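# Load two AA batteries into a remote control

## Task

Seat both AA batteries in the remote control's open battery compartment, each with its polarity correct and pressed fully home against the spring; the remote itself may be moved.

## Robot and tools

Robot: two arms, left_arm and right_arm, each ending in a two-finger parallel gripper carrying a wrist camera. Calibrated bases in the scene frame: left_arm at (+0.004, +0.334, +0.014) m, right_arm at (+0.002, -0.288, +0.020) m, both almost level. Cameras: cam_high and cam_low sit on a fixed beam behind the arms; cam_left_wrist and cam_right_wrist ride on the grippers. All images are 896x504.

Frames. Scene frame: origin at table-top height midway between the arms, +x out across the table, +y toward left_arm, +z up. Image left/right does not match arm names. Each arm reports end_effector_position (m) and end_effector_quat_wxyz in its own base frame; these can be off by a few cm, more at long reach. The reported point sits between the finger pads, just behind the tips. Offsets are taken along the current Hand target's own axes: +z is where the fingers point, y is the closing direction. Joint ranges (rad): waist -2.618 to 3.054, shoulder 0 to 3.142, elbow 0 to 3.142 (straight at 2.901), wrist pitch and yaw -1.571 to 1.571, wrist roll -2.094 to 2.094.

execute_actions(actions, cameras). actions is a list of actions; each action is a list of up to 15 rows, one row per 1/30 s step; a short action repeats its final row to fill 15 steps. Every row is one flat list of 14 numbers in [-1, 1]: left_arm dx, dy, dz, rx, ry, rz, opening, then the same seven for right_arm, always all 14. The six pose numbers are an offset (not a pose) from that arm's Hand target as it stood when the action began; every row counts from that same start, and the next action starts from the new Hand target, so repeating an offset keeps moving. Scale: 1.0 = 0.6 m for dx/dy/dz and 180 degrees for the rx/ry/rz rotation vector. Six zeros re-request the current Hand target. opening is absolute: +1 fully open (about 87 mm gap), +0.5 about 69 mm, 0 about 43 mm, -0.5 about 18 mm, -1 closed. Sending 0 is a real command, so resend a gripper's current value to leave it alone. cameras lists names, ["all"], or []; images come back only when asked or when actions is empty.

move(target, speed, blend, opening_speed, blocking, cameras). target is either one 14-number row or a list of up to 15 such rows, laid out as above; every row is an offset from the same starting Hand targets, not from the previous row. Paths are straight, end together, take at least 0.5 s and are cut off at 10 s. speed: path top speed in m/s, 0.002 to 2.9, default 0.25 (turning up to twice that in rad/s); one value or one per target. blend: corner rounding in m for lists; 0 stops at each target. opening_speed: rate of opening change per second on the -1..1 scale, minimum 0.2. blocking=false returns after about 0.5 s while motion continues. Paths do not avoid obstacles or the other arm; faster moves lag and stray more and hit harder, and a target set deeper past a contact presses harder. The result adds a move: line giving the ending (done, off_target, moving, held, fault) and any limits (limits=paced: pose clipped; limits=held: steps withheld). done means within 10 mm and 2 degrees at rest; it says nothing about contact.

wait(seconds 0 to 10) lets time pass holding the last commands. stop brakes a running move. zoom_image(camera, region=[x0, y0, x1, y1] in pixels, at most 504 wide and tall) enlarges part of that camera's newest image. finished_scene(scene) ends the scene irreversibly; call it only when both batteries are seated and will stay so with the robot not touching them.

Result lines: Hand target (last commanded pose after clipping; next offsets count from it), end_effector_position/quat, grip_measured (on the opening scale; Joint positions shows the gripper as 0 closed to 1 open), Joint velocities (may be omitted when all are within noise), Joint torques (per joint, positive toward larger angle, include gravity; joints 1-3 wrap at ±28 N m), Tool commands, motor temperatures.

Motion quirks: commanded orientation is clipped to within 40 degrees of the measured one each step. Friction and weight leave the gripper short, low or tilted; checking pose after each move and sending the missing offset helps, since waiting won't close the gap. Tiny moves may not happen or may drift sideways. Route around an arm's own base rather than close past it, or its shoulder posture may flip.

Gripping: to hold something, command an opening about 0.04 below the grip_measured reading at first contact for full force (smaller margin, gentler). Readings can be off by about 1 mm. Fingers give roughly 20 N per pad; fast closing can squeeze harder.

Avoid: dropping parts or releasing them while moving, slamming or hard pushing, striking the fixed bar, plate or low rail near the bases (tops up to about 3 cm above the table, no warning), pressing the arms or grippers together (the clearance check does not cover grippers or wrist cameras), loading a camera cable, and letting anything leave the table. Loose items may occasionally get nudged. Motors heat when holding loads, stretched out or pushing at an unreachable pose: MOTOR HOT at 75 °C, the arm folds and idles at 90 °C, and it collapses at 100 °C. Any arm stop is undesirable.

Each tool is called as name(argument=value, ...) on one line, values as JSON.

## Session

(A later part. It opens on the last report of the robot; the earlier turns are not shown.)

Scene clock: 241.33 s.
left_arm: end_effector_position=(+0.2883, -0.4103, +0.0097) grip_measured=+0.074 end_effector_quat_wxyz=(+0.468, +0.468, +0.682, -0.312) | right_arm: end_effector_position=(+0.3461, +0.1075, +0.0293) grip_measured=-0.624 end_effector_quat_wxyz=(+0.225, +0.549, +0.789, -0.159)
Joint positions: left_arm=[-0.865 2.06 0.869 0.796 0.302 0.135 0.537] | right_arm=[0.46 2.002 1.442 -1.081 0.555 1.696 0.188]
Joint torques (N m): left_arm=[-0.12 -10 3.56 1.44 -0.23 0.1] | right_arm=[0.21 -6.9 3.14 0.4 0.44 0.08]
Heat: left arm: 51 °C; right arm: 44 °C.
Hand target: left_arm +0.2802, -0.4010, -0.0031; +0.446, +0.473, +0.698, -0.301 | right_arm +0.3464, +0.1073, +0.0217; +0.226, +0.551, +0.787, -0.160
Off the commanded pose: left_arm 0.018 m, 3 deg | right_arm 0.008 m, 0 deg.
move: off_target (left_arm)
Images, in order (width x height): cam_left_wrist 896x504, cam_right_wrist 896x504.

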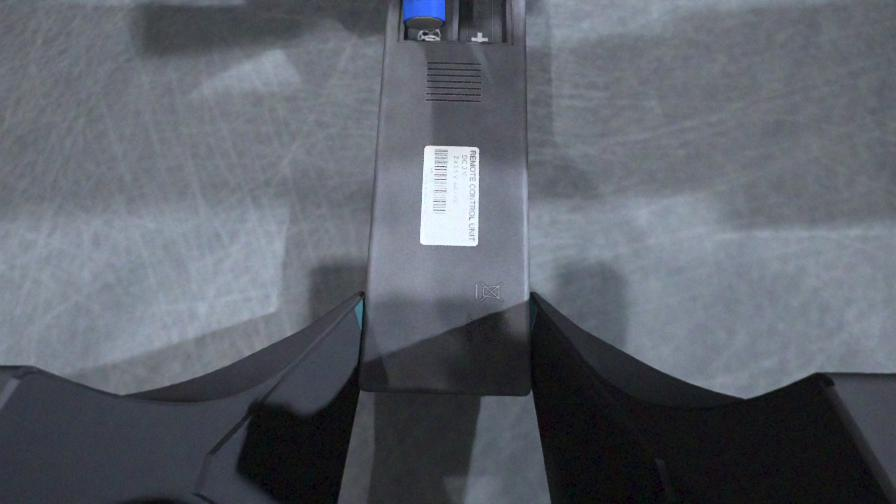

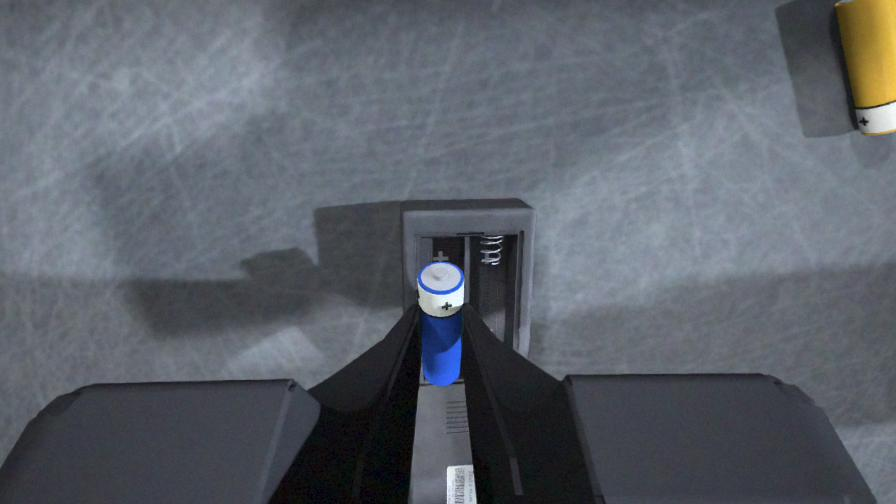

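move(target=[[0,0,0,0,0,0,0.02,-0.016,0,-0.028,0,0,0,-0.7],[0,0,0,0,0,0,0.02,-0.012,-0.008,-0.022,0,0,0,-0.7],[0,0,0,0,0,0,0.02,0.0,-0.007,0.0,0,0,0,-0.7]], speed=0.06, cameras=["cam_right_wrist","cam_left_wrist"])

zoom_image(camera="cam_right_wrist", region=[320, 190, 570, 440])

zoom_image(camera="cam_left_wrist", region=[370, 0, 570, 100])

Scene clock: 250.50 s.
left_arm: end_effector_position=(+0.2886, -0.4101, +0.0097) grip_measured=+0.074 end_effector_quat_wxyz=(+0.468, +0.467, +0.682, -0.312) | right_arm: end_effector_position=(+0.3398, +0.1024, +0.0247) grip_measured=-0.624 end_effector_quat_wxyz=(+0.224, +0.545, +0.790, -0.172)
Joint positions: left_arm=[-0.865 2.06 0.869 0.796 0.3 0.135 0.537] | right_arm=[0.46 2.002 1.419 -1.082 0.565 1.696 0.188]
Joint torques (N m): left_arm=[-0.17 -9.96 3.55 1.47 -0.23 0.12] | right_arm=[0.31 -8.08 3.3 0.43 0.32 0.1]
Heat: left arm: 51 °C; right arm: 44 °C.
Hand target: left_arm +0.2802, -0.4010, -0.0031; +0.446, +0.473, +0.698, -0.301 | right_arm +0.3425, +0.1058, +0.0217; +0.226, +0.551, +0.787, -0.160
Off the commanded pose: left_arm 0.018 m, 3 deg | right_arm 0.005 m, 2 deg.
move: off_target (left_arm)
Images, in order (width x height): cam_left_wrist 896x504, cam_right_wrist 896x504.

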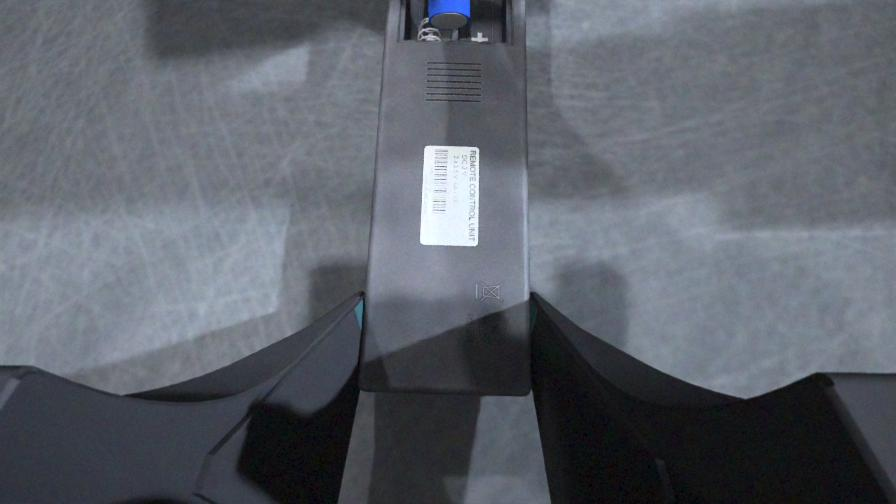

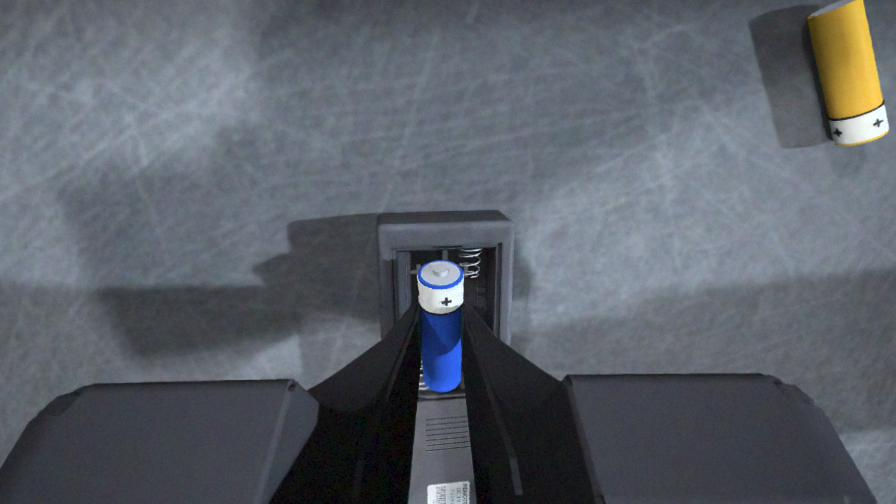

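Scaled by 2.016 from the camera's 896x504 image, which has a finer 1280x720 frame.

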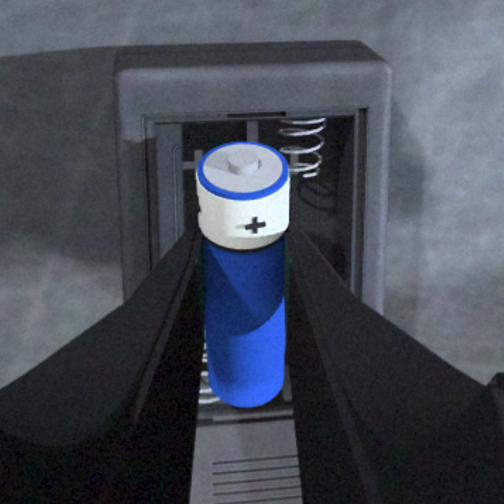

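Scaled by 2.520 from the camera's 896x504 image, which has a finer 1280x720 frame.

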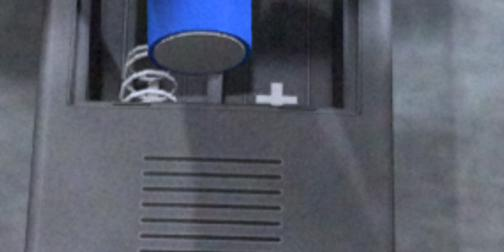

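move(target=[[0,0,0,0,0,0,0.02,-0.016,0.0,-0.028,0,0,0,-0.7],[0,0,0,0,0,0,0.02,-0.01,0.006,-0.018,0,0,0,-0.7]], speed=0.06, cameras=["cam_right_wrist","cam_left_wrist"])

zoom_image(camera="cam_left_wrist", region=[370, 0, 570, 100])

zoom_image(camera="cam_right_wrist", region=[320, 190, 570, 440])

Scene clock: 258.47 s.
left_arm: end_effector_position=(+0.2886, -0.4101, +0.0097) grip_measured=+0.074 end_effector_quat_wxyz=(+0.468, +0.467, +0.682, -0.312) | right_arm: end_effector_position=(+0.3385, +0.1025, +0.0277) grip_measured=-0.624 end_effector_quat_wxyz=(+0.220, +0.544, +0.791, -0.175)
Joint positions: left_arm=[-0.865 2.06 0.869 0.796 0.3 0.135 0.537] | right_arm=[0.46 2.002 1.432 -1.104 0.561 1.696 0.188]
Joint torques (N m): left_arm=[-0.18 -9.99 3.63 1.46 -0.24 0.12] | right_arm=[0.36 -8.34 6.02 0.1 0.37 0.11]
Heat: left arm: 51 °C; right arm: 44 °C.
Hand target: left_arm +0.2802, -0.4010, -0.0031; +0.446, +0.473, +0.698, -0.301 | right_arm +0.3457, +0.1077, +0.0340; +0.226, +0.551, +0.787, -0.160
Off the commanded pose: left_arm 0.018 m, 3 deg | right_arm 0.011 m, 2 deg.
move: off_target (left_arm, right_arm)
Images, in order (width x height): cam_left_wrist 896x504, cam_right_wrist 896x504.

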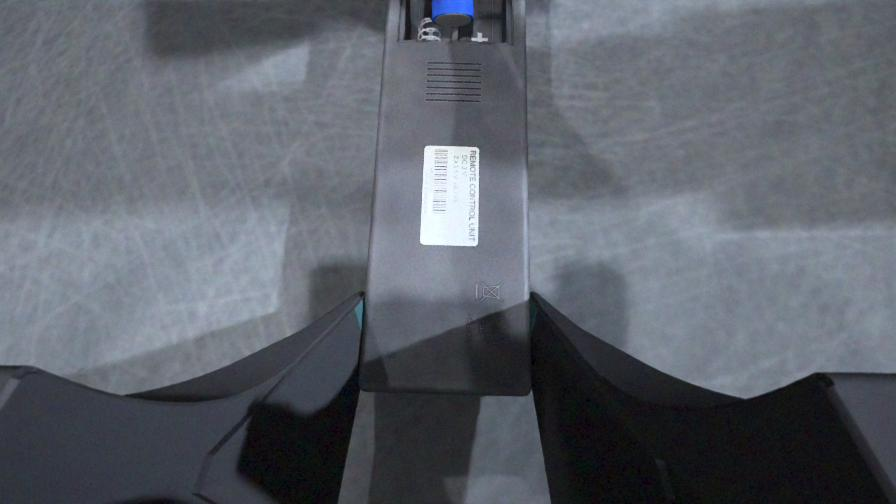

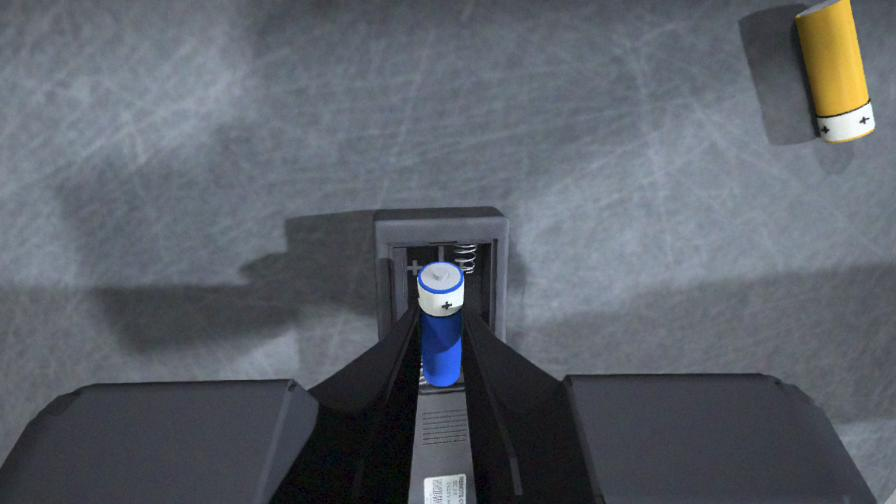

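Scaled by 2.520 from the camera's 896x504 image, which has a finer 1280x720 frame.

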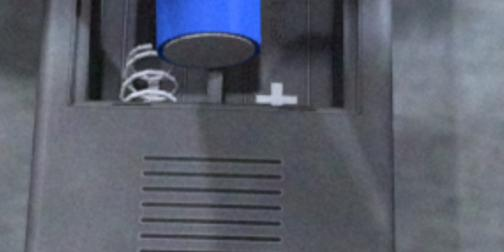

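Scaled by 2.016 from the camera's 896x504 image, which has a finer 1280x720 frame.

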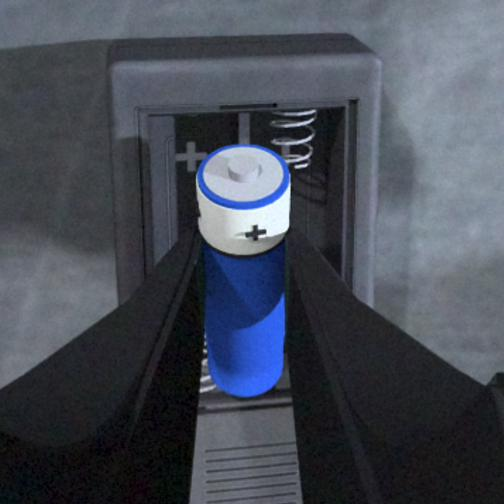

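move(target=[[0,0,0,0,0,0,0.02,-0.013,0.016,-0.021,0,0,0,-0.7],[0,0,0,0,0,0,0.02,-0.013,0.0,-0.021,0,0,0,-0.7]], speed=0.1, cameras=["cam_right_wrist","cam_left_wrist"])

zoom_image(camera="cam_left_wrist", region=[370, 0, 570, 100])

zoom_image(camera="cam_right_wrist", region=[320, 190, 570, 440])

Scene clock: 268.27 s.
left_arm: end_effector_position=(+0.2886, -0.4101, +0.0097) grip_measured=+0.074 end_effector_quat_wxyz=(+0.468, +0.467, +0.682, -0.312) | right_arm: end_effector_position=(+0.3458, +0.1064, +0.0430) grip_measured=-0.624 end_effector_quat_wxyz=(+0.223, +0.546, +0.790, -0.169)
Joint positions: left_arm=[-0.865 2.06 0.869 0.796 0.3 0.135 0.537] | right_arm=[0.46 2.002 1.496 -1.155 0.56 1.696 0.188]
Joint torques (N m): left_arm=[-0.17 -9.94 3.69 1.47 -0.24 0.11] | right_arm=[0.39 -9.69 4.18 0.08 0.38 0.11]
Heat: left arm: 52 °C; right arm: 44 °C.
Hand target: left_arm +0.2802, -0.4010, -0.0031; +0.446, +0.473, +0.698, -0.301 | right_arm +0.3458, +0.1078, +0.0489; +0.226, +0.551, +0.787, -0.159
Off the commanded pose: left_arm 0.018 m, 3 deg | right_arm 0.006 m, 1 deg.
move: off_target (left_arm)
Images, in order (width x height): cam_left_wrist 896x504, cam_right_wrist 896x504.

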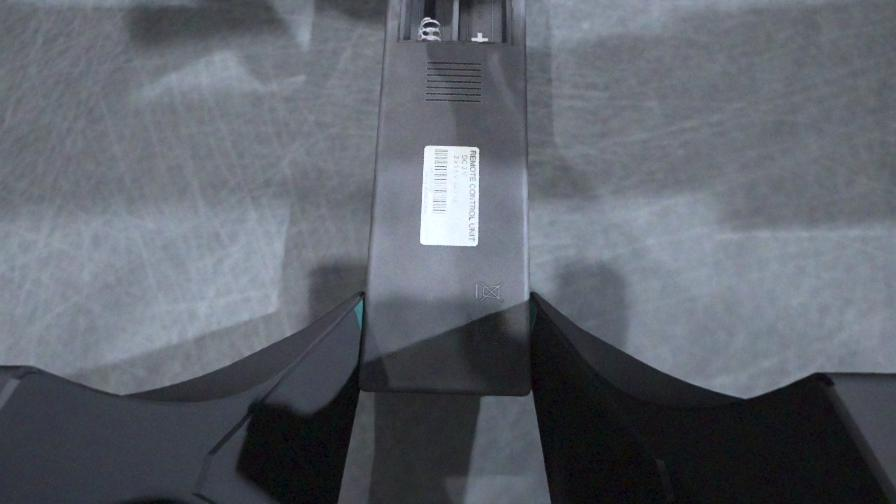

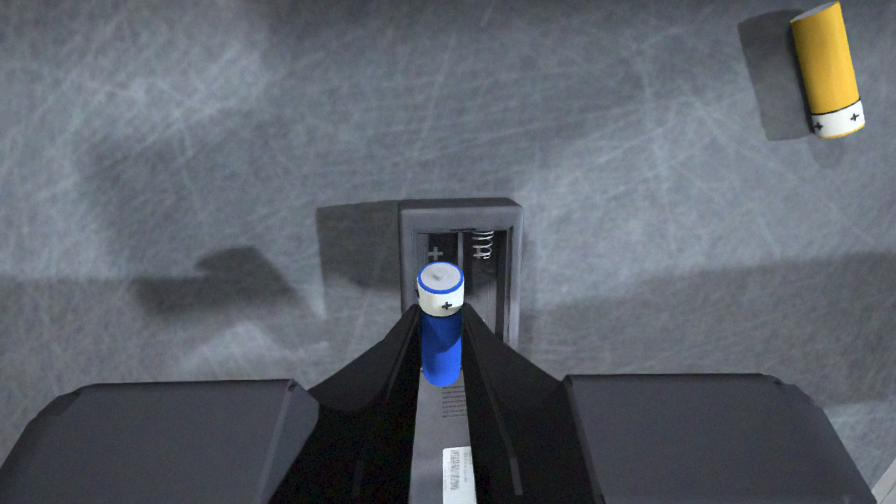

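Scaled by 2.520 from the camera's 896x504 image, which has a finer 1280x720 frame.

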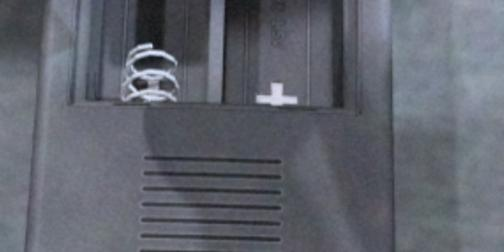

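Scaled by 2.016 from the camera's 896x504 image, which has a finer 1280x720 frame.

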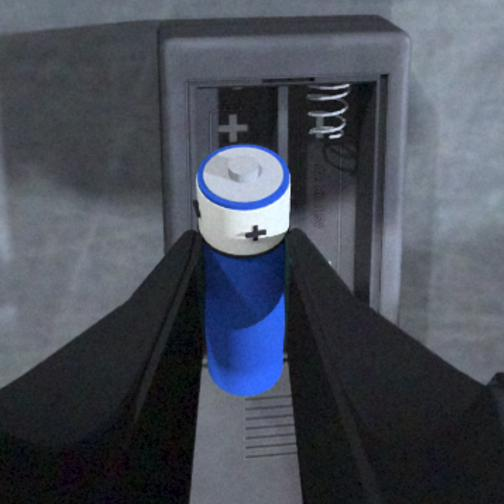

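move(target=[[0,0,0,0,0,0,0.02,0.0,0.0015,0.0,-0.012,0,-0.019,-0.7],[0,0,0,0,0,0,0.02,0.0238,0.0015,0.038,-0.012,0,-0.019,-0.7]], speed=0.06, cameras=["cam_right_wrist","cam_left_wrist"])

zoom_image(camera="cam_left_wrist", region=[370, 0, 570, 100])

zoom_image(camera="cam_right_wrist", region=[320, 190, 570, 440])

Scene clock: 282.00 s.
left_arm: end_effector_position=(+0.2886, -0.4101, +0.0097) grip_measured=+0.074 end_effector_quat_wxyz=(+0.468, +0.467, +0.682, -0.312) | right_arm: end_effector_position=(+0.3422, +0.1021, +0.0215) grip_measured=-0.624 end_effector_quat_wxyz=(+0.228, +0.519, +0.806, -0.172)
Joint positions: left_arm=[-0.865 2.06 0.869 0.796 0.3 0.135 0.537] | right_arm=[0.46 2.002 1.404 -1.043 0.574 1.625 0.188]
Joint torques (N m): left_arm=[-0.14 -9.95 3.63 1.46 -0.22 0.12] | right_arm=[0.47 -8.99 3.48 0.54 0.27 -0.01]
Heat: left arm: 52 °C; right arm: 45 °C.
Hand target: left_arm +0.2802, -0.4010, -0.0031; +0.446, +0.473, +0.698, -0.301 | right_arm +0.3466, +0.1081, +0.0220; +0.231, +0.523, +0.806, -0.151
Off the commanded pose: left_arm 0.018 m, 3 deg | right_arm 0.007 m, 2 deg.
move: off_target (left_arm)
Images, in order (width x height): cam_left_wrist 896x504, cam_right_wrist 896x504.

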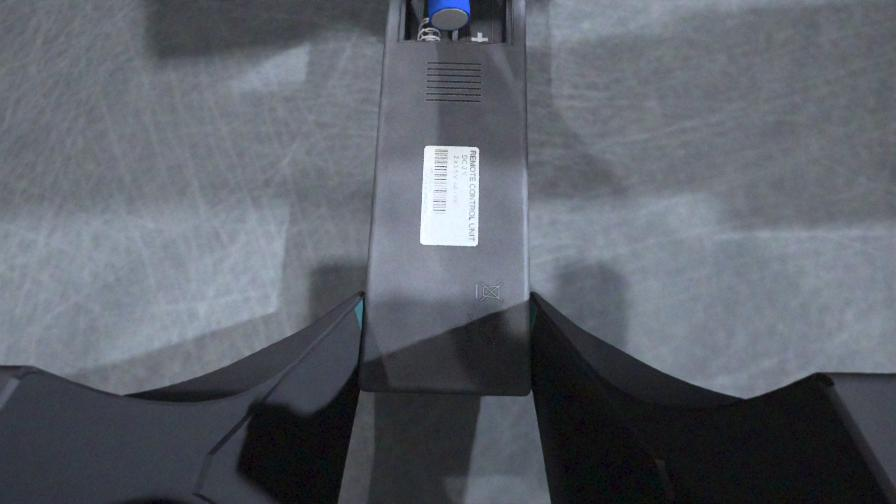

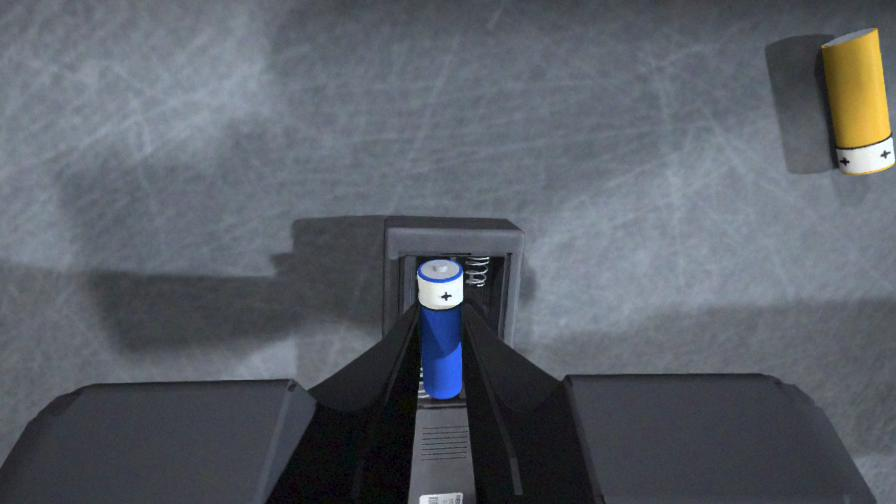

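Scaled by 2.520 from the camera's 896x504 image, which has a finer 1280x720 frame.

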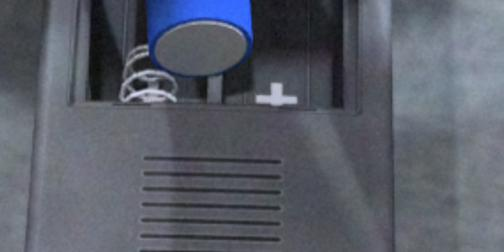

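Scaled by 2.016 from the camera's 896x504 image, which has a finer 1280x720 frame.

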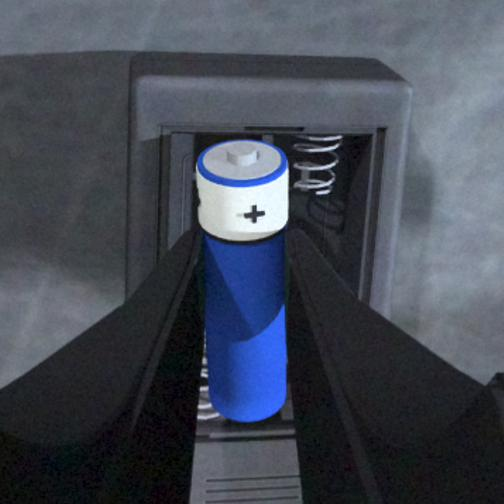

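move(target=[[0,0,0,0,0,0,0.02,-0.015,0.0,-0.024,0,0,0,-0.7],[0,0,0,0,0,0,0.02,-0.015,0.03,-0.024,0,0,0,-0.7],[0,0,0,0,0,0,0.02,-0.015,0.009,-0.024,0,0,0,-0.7]], speed=0.1, cameras=["cam_right_wrist","cam_left_wrist"])

zoom_image(camera="cam_left_wrist", region=[370, 0, 570, 100])

zoom_image(camera="cam_right_wrist", region=[320, 190, 570, 440])

Scene clock: 295.93 s.
left_arm: end_effector_position=(+0.2886, -0.4101, +0.0097) grip_measured=+0.074 end_effector_quat_wxyz=(+0.468, +0.467, +0.682, -0.312) | right_arm: end_effector_position=(+0.3501, +0.1081, +0.0295) grip_measured=-0.624 end_effector_quat_wxyz=(+0.225, +0.521, +0.807, -0.165)
Joint positions: left_arm=[-0.865 2.06 0.869 0.796 0.3 0.135 0.537] | right_arm=[0.46 2.017 1.464 -1.076 0.563 1.624 0.188]
Joint torques (N m): left_arm=[-0.18 -9.98 3.58 1.47 -0.24 0.13] | right_arm=[0.4 -10.61 4.23 0.19 0.39 -0.02]
Heat: left arm: 52 °C; right arm: 46 °C.
Hand target: left_arm +0.2802, -0.4010, -0.0031; +0.446, +0.473, +0.698, -0.301 | right_arm +0.3516, +0.1103, +0.0389; +0.231, +0.523, +0.806, -0.151
Off the commanded pose: left_arm 0.018 m, 3 deg | right_arm 0.010 m, 2 deg.
move: off_target (left_arm)
Images, in order (width x height): cam_left_wrist 896x504, cam_right_wrist 896x504.

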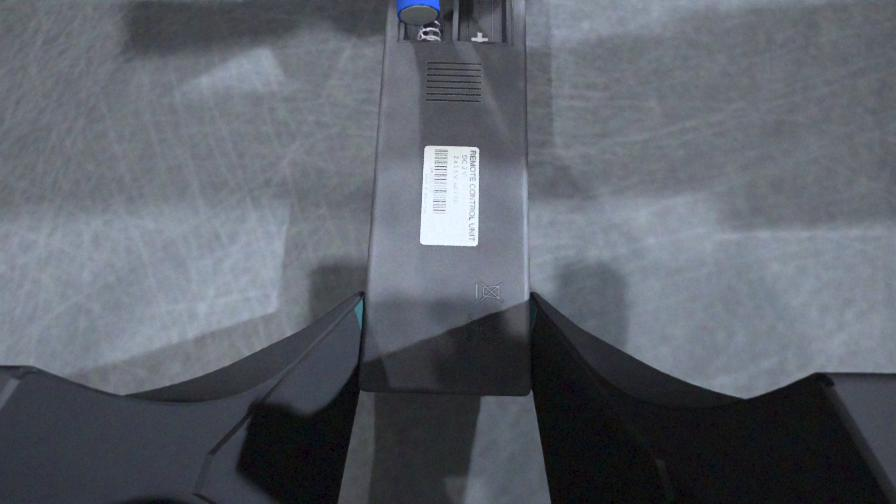

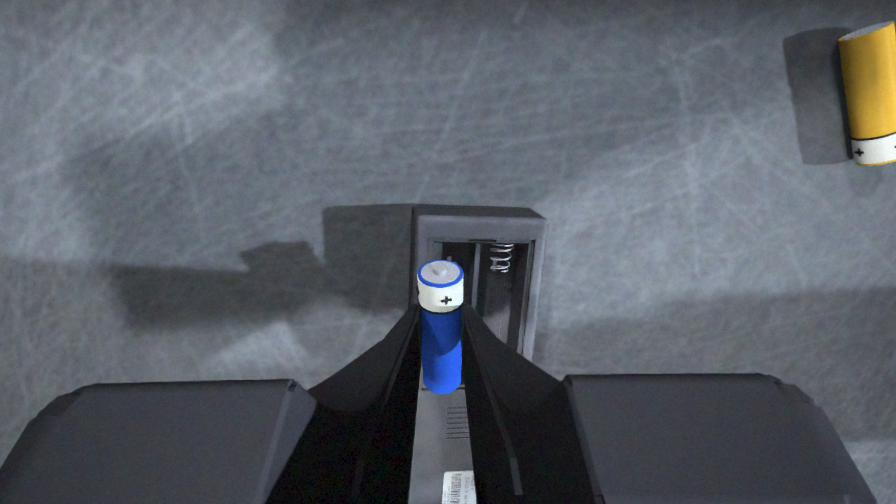

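Scaled by 2.520 from the camera's 896x504 image, which has a finer 1280x720 frame.

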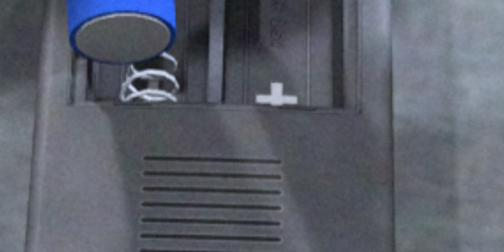

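Scaled by 2.016 from the camera's 896x504 image, which has a finer 1280x720 frame.

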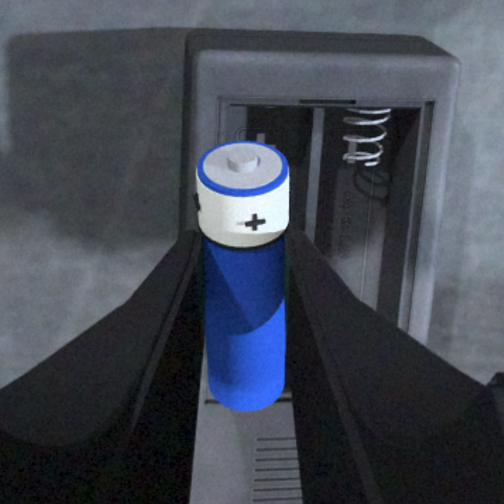

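move(target=[[0,0,0,0,0,0,0.02,0.0,-0.004,0.0,0,0,0,-0.7],[0,0,0,0,0,0,0.02,0.013,-0.004,0.02,0,0,0,-0.7]], speed=0.06, cameras=["cam_right_wrist","cam_left_wrist"])

zoom_image(camera="cam_left_wrist", region=[370, 0, 570, 100])

zoom_image(camera="cam_right_wrist", region=[320, 190, 570, 440])

Scene clock: 306.40 s.
left_arm: end_effector_position=(+0.2886, -0.4101, +0.0097) grip_measured=+0.074 end_effector_quat_wxyz=(+0.468, +0.467, +0.682, -0.312) | right_arm: end_effector_position=(+0.3474, +0.1052, +0.0215) grip_measured=-0.624 end_effector_quat_wxyz=(+0.228, +0.520, +0.806, -0.168)
Joint positions: left_arm=[-0.865 2.06 0.869 0.796 0.3 0.135 0.537] | right_arm=[0.46 2.017 1.428 -1.044 0.572 1.624 0.188]
Joint torques (N m): left_arm=[-0.06 -9.95 3.58 1.48 -0.23 0.12] | right_arm=[0.5 -9.77 3.34 0.42 0.3 -0.01]
Heat: left arm: 52 °C; right arm: 46 °C.
Hand target: left_arm +0.2801, -0.4010, -0.0031; +0.446, +0.473, +0.698, -0.301 | right_arm +0.3491, +0.1095, +0.0245; +0.231, +0.523, +0.806, -0.152
Off the commanded pose: left_arm 0.018 m, 3 deg | right_arm 0.006 m, 2 deg.
move: off_target (left_arm)
Images, in order (width x height): cam_left_wrist 896x504, cam_right_wrist 896x504.

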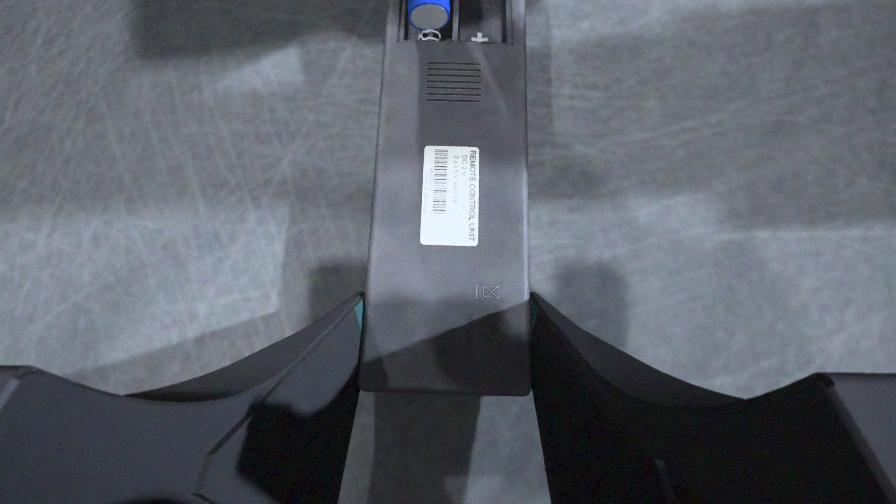

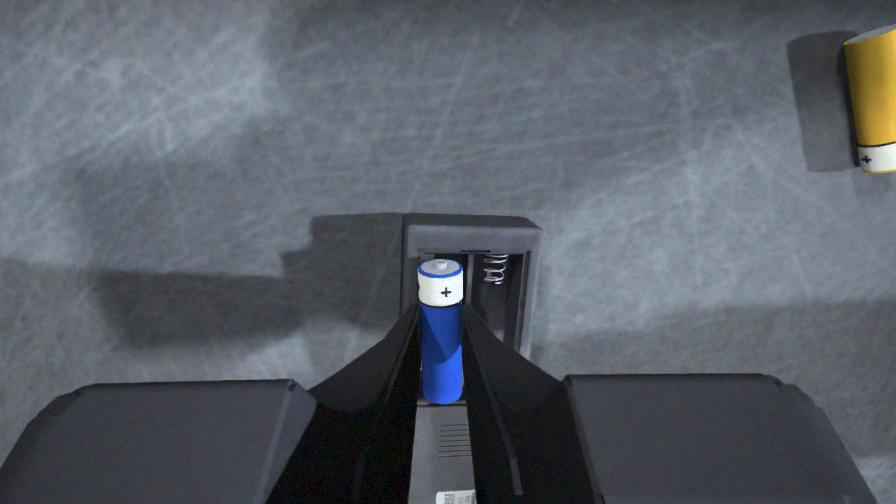

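Scaled by 2.520 from the camera's 896x504 image, which has a finer 1280x720 frame.

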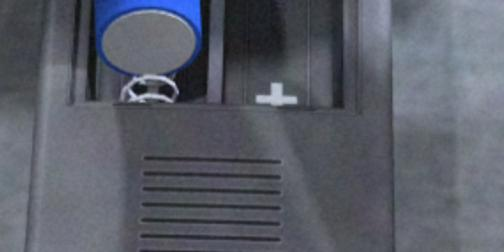

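Scaled by 2.016 from the camera's 896x504 image, which has a finer 1280x720 frame.

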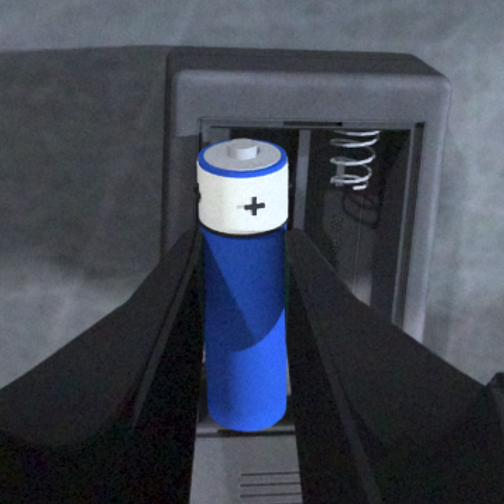

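execute_actions(actions=[])

zoom_image(camera="cam_left_wrist", region=[300, 0, 620, 180])

zoom_image(camera="cam_right_wrist", region=[250, 150, 650, 504])

Scene clock: 334.63 s.
left_arm: end_effector_position=(+0.2886, -0.4101, +0.0097) grip_measured=+0.074 end_effector_quat_wxyz=(+0.468, +0.467, +0.682, -0.312) | right_arm: end_effector_position=(+0.3474, +0.1052, +0.0215) grip_measured=-0.624 end_effector_quat_wxyz=(+0.228, +0.520, +0.806, -0.168)
Joint positions: left_arm=[-0.865 2.06 0.869 0.796 0.3 0.135 0.537] | right_arm=[0.46 2.017 1.428 -1.044 0.572 1.624 0.188]
Joint velocities: within noise
Joint torques (N m): left_arm=[-0.16 -9.99 3.62 1.47 -0.23 0.12] | right_arm=[0.5 -9.77 3.34 0.42 0.3 -0.01]
Motor temperatures (°C): left_arm=[24 52 30 34 23 23 24] | right_arm=[25 46 31 25 25 25 25]
Heat: left arm: 52 °C; right arm: 46 °C.
Hand target: left_arm +0.2801, -0.4010, -0.0031; +0.446, +0.473, +0.698, -0.301 | right_arm +0.3491, +0.1095, +0.0245; +0.231, +0.523, +0.806, -0.152
Tool commands: left_gripper/opening=+0.02 right_gripper/opening=-0.7
Off the commanded pose: left_arm 0.018 m, 3 deg | right_arm 0.006 m, 2 deg.

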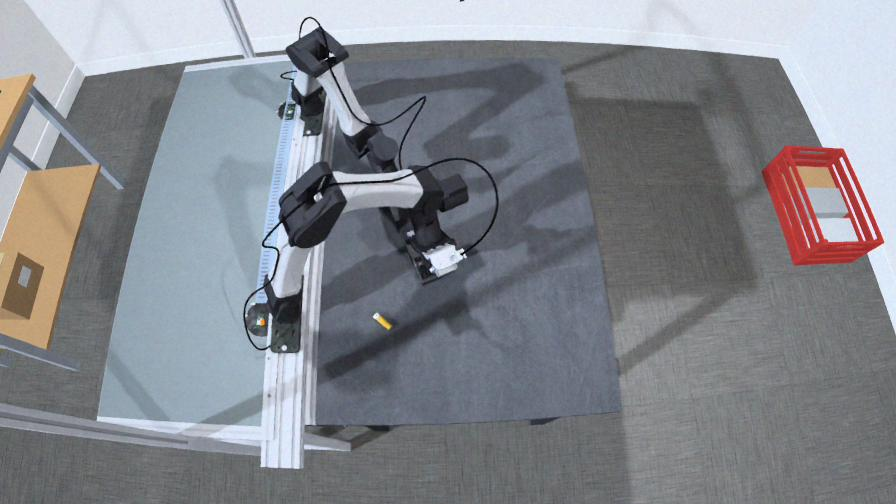

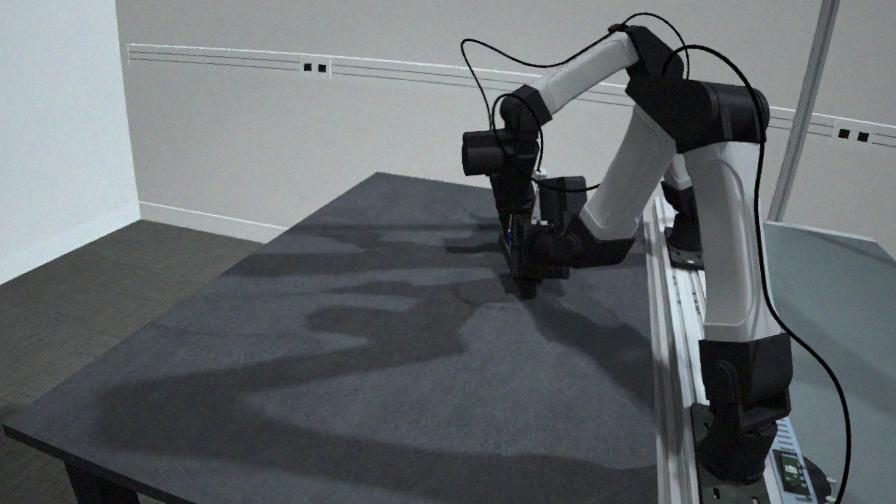

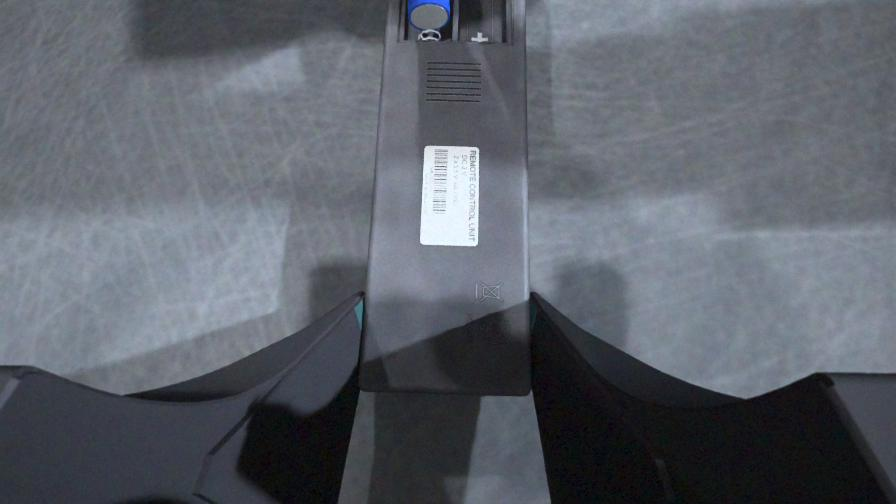

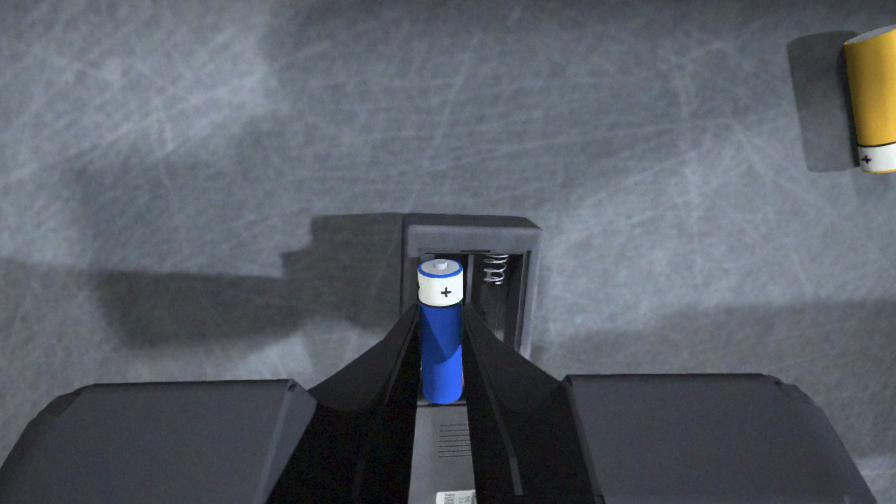

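Scaled by 1.575 from the camera's 896x504 image, which has a finer 1280x720 frame.

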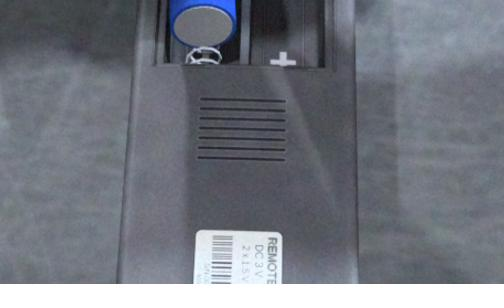

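Scaled by 1.260 from the camera's 896x504 image, which has a finer 1280x720 frame.

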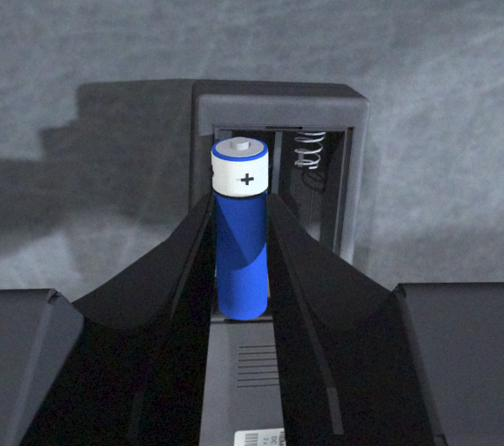

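move(target=[0,0,0,0,0,0,0.02,0.0237,0,-0.0095,0,0,0,-0.70], speed=0.04, cameras=["cam_left_wrist","cam_right_wrist"])

zoom_image(camera="cam_left_wrist", region=[300, 0, 620, 180])

zoom_image(camera="cam_right_wrist", region=[250, 150, 650, 504])

Scene clock: 344.67 s.
left_arm: end_effector_position=(+0.2884, -0.4102, +0.0096) grip_measured=+0.074 end_effector_quat_wxyz=(+0.467, +0.466, +0.683, -0.313) | right_arm: end_effector_position=(+0.3461, +0.1090, +0.0235) grip_measured=-0.624 end_effector_quat_wxyz=(+0.243, +0.517, +0.802, -0.173)
Joint positions: left_arm=[-0.865 2.06 0.869 0.796 0.3 0.131 0.537] | right_arm=[0.486 2.017 1.428 -1.054 0.602 1.653 0.188]
Joint torques (N m): left_arm=[-0.18 -10.02 3.59 1.47 -0.23 0.14] | right_arm=[2.02 -8.59 4 0.28 -0.09 0.2]
Heat: left arm: 53 °C; right arm: 46 °C.
Hand target: left_arm +0.2801, -0.4010, -0.0031; +0.446, +0.473, +0.698, -0.301 | right_arm +0.3430, +0.1233, +0.0218; +0.231, +0.523, +0.806, -0.151
Off the commanded pose: left_arm 0.018 m, 3 deg | right_arm 0.015 m, 3 deg.
move: off_target (left_arm, right_arm)
Images, in order (width x height): cam_left_wrist 896x504, cam_right_wrist 896x504.

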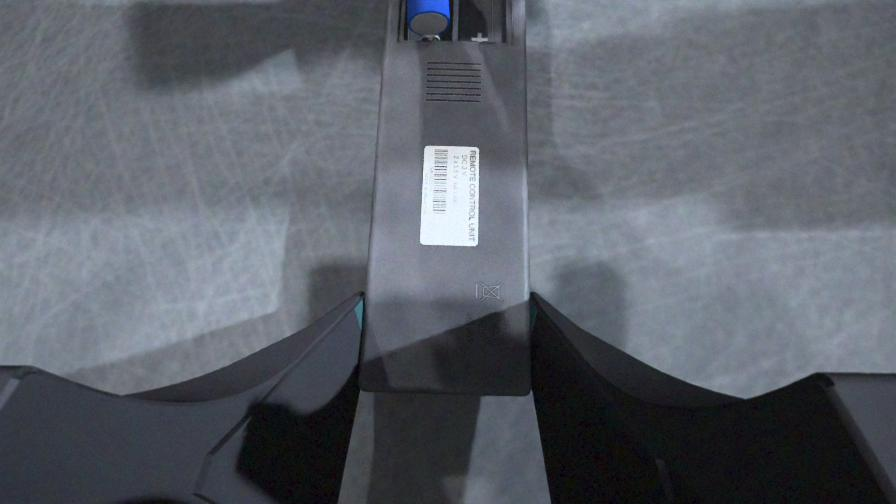

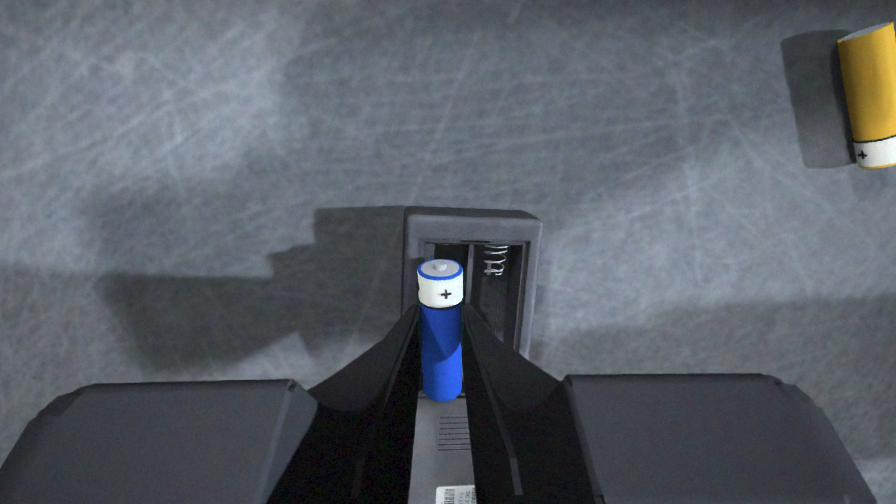

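Scaled by 1.575 from the camera's 896x504 image, which has a finer 1280x720 frame.

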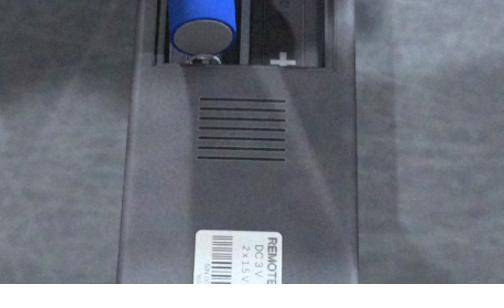

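Scaled by 1.260 from the camera's 896x504 image, which has a finer 1280x720 frame.

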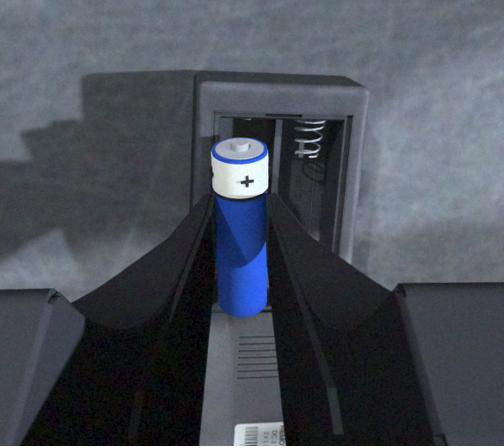

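move(target=[0,0,0,0,0,0,0.02,0.0220,0,0.0095,0,0.1,0,-0.70], speed=0.05, cameras=["cam_left_wrist","cam_right_wrist"])

zoom_image(camera="cam_left_wrist", region=[300, 0, 620, 180])

zoom_image(camera="cam_right_wrist", region=[250, 150, 650, 504])

Scene clock: 358.60 s.
left_arm: end_effector_position=(+0.2867, -0.4098, +0.0086) grip_measured=+0.073 end_effector_quat_wxyz=(+0.462, +0.457, +0.690, -0.319) | right_arm: end_effector_position=(+0.3474, +0.1091, +0.0185) grip_measured=-0.624 end_effector_quat_wxyz=(+0.140, +0.544, +0.821, -0.103)
Joint positions: left_arm=[-0.865 2.06 0.866 0.796 0.3 0.104 0.537] | right_arm=[0.362 1.991 1.416 -0.999 0.349 1.533 0.188]
Joint torques (N m): left_arm=[-0.14 -9.91 3.81 1.49 -0.22 0.41] | right_arm=[1.46 -7.8 2.58 0.66 -0.87 -0.08]
Heat: left arm: 53 °C; right arm: 46 °C.
Hand target: left_arm +0.2801, -0.4010, -0.0031; +0.446, +0.473, +0.698, -0.301 | right_arm +0.3397, +0.1307, +0.0100; +0.102, +0.540, +0.832, -0.068
Off the commanded pose: left_arm 0.016 m, 3 deg | right_arm 0.025 m, 6 deg.
move: off_target (left_arm, right_arm)
Images, in order (width x height): cam_left_wrist 896x504, cam_right_wrist 896x504.

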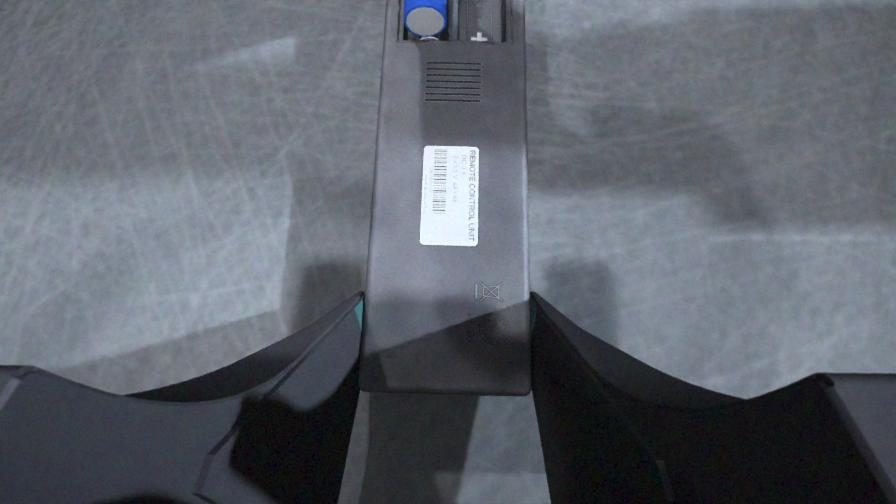

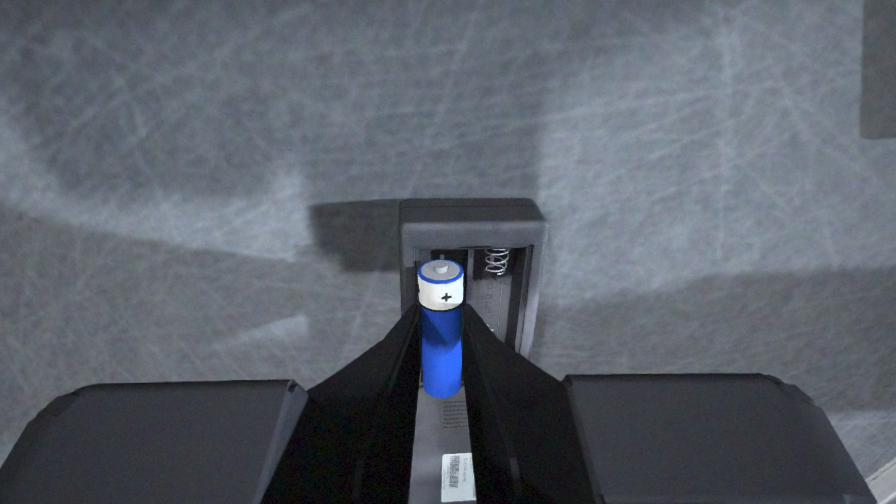

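Scaled by 1.575 from the camera's 896x504 image, which has a finer 1280x720 frame.

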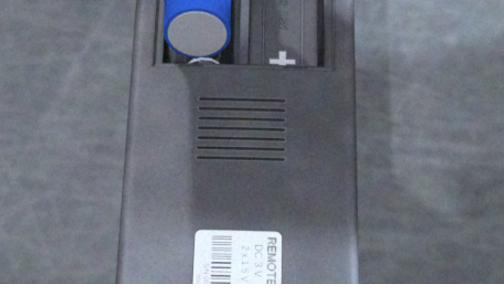

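Scaled by 1.260 from the camera's 896x504 image, which has a finer 1280x720 frame.

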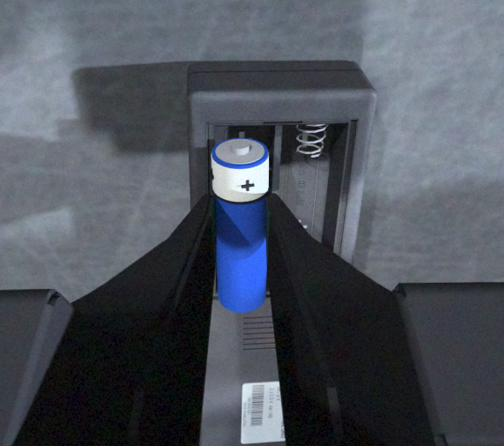

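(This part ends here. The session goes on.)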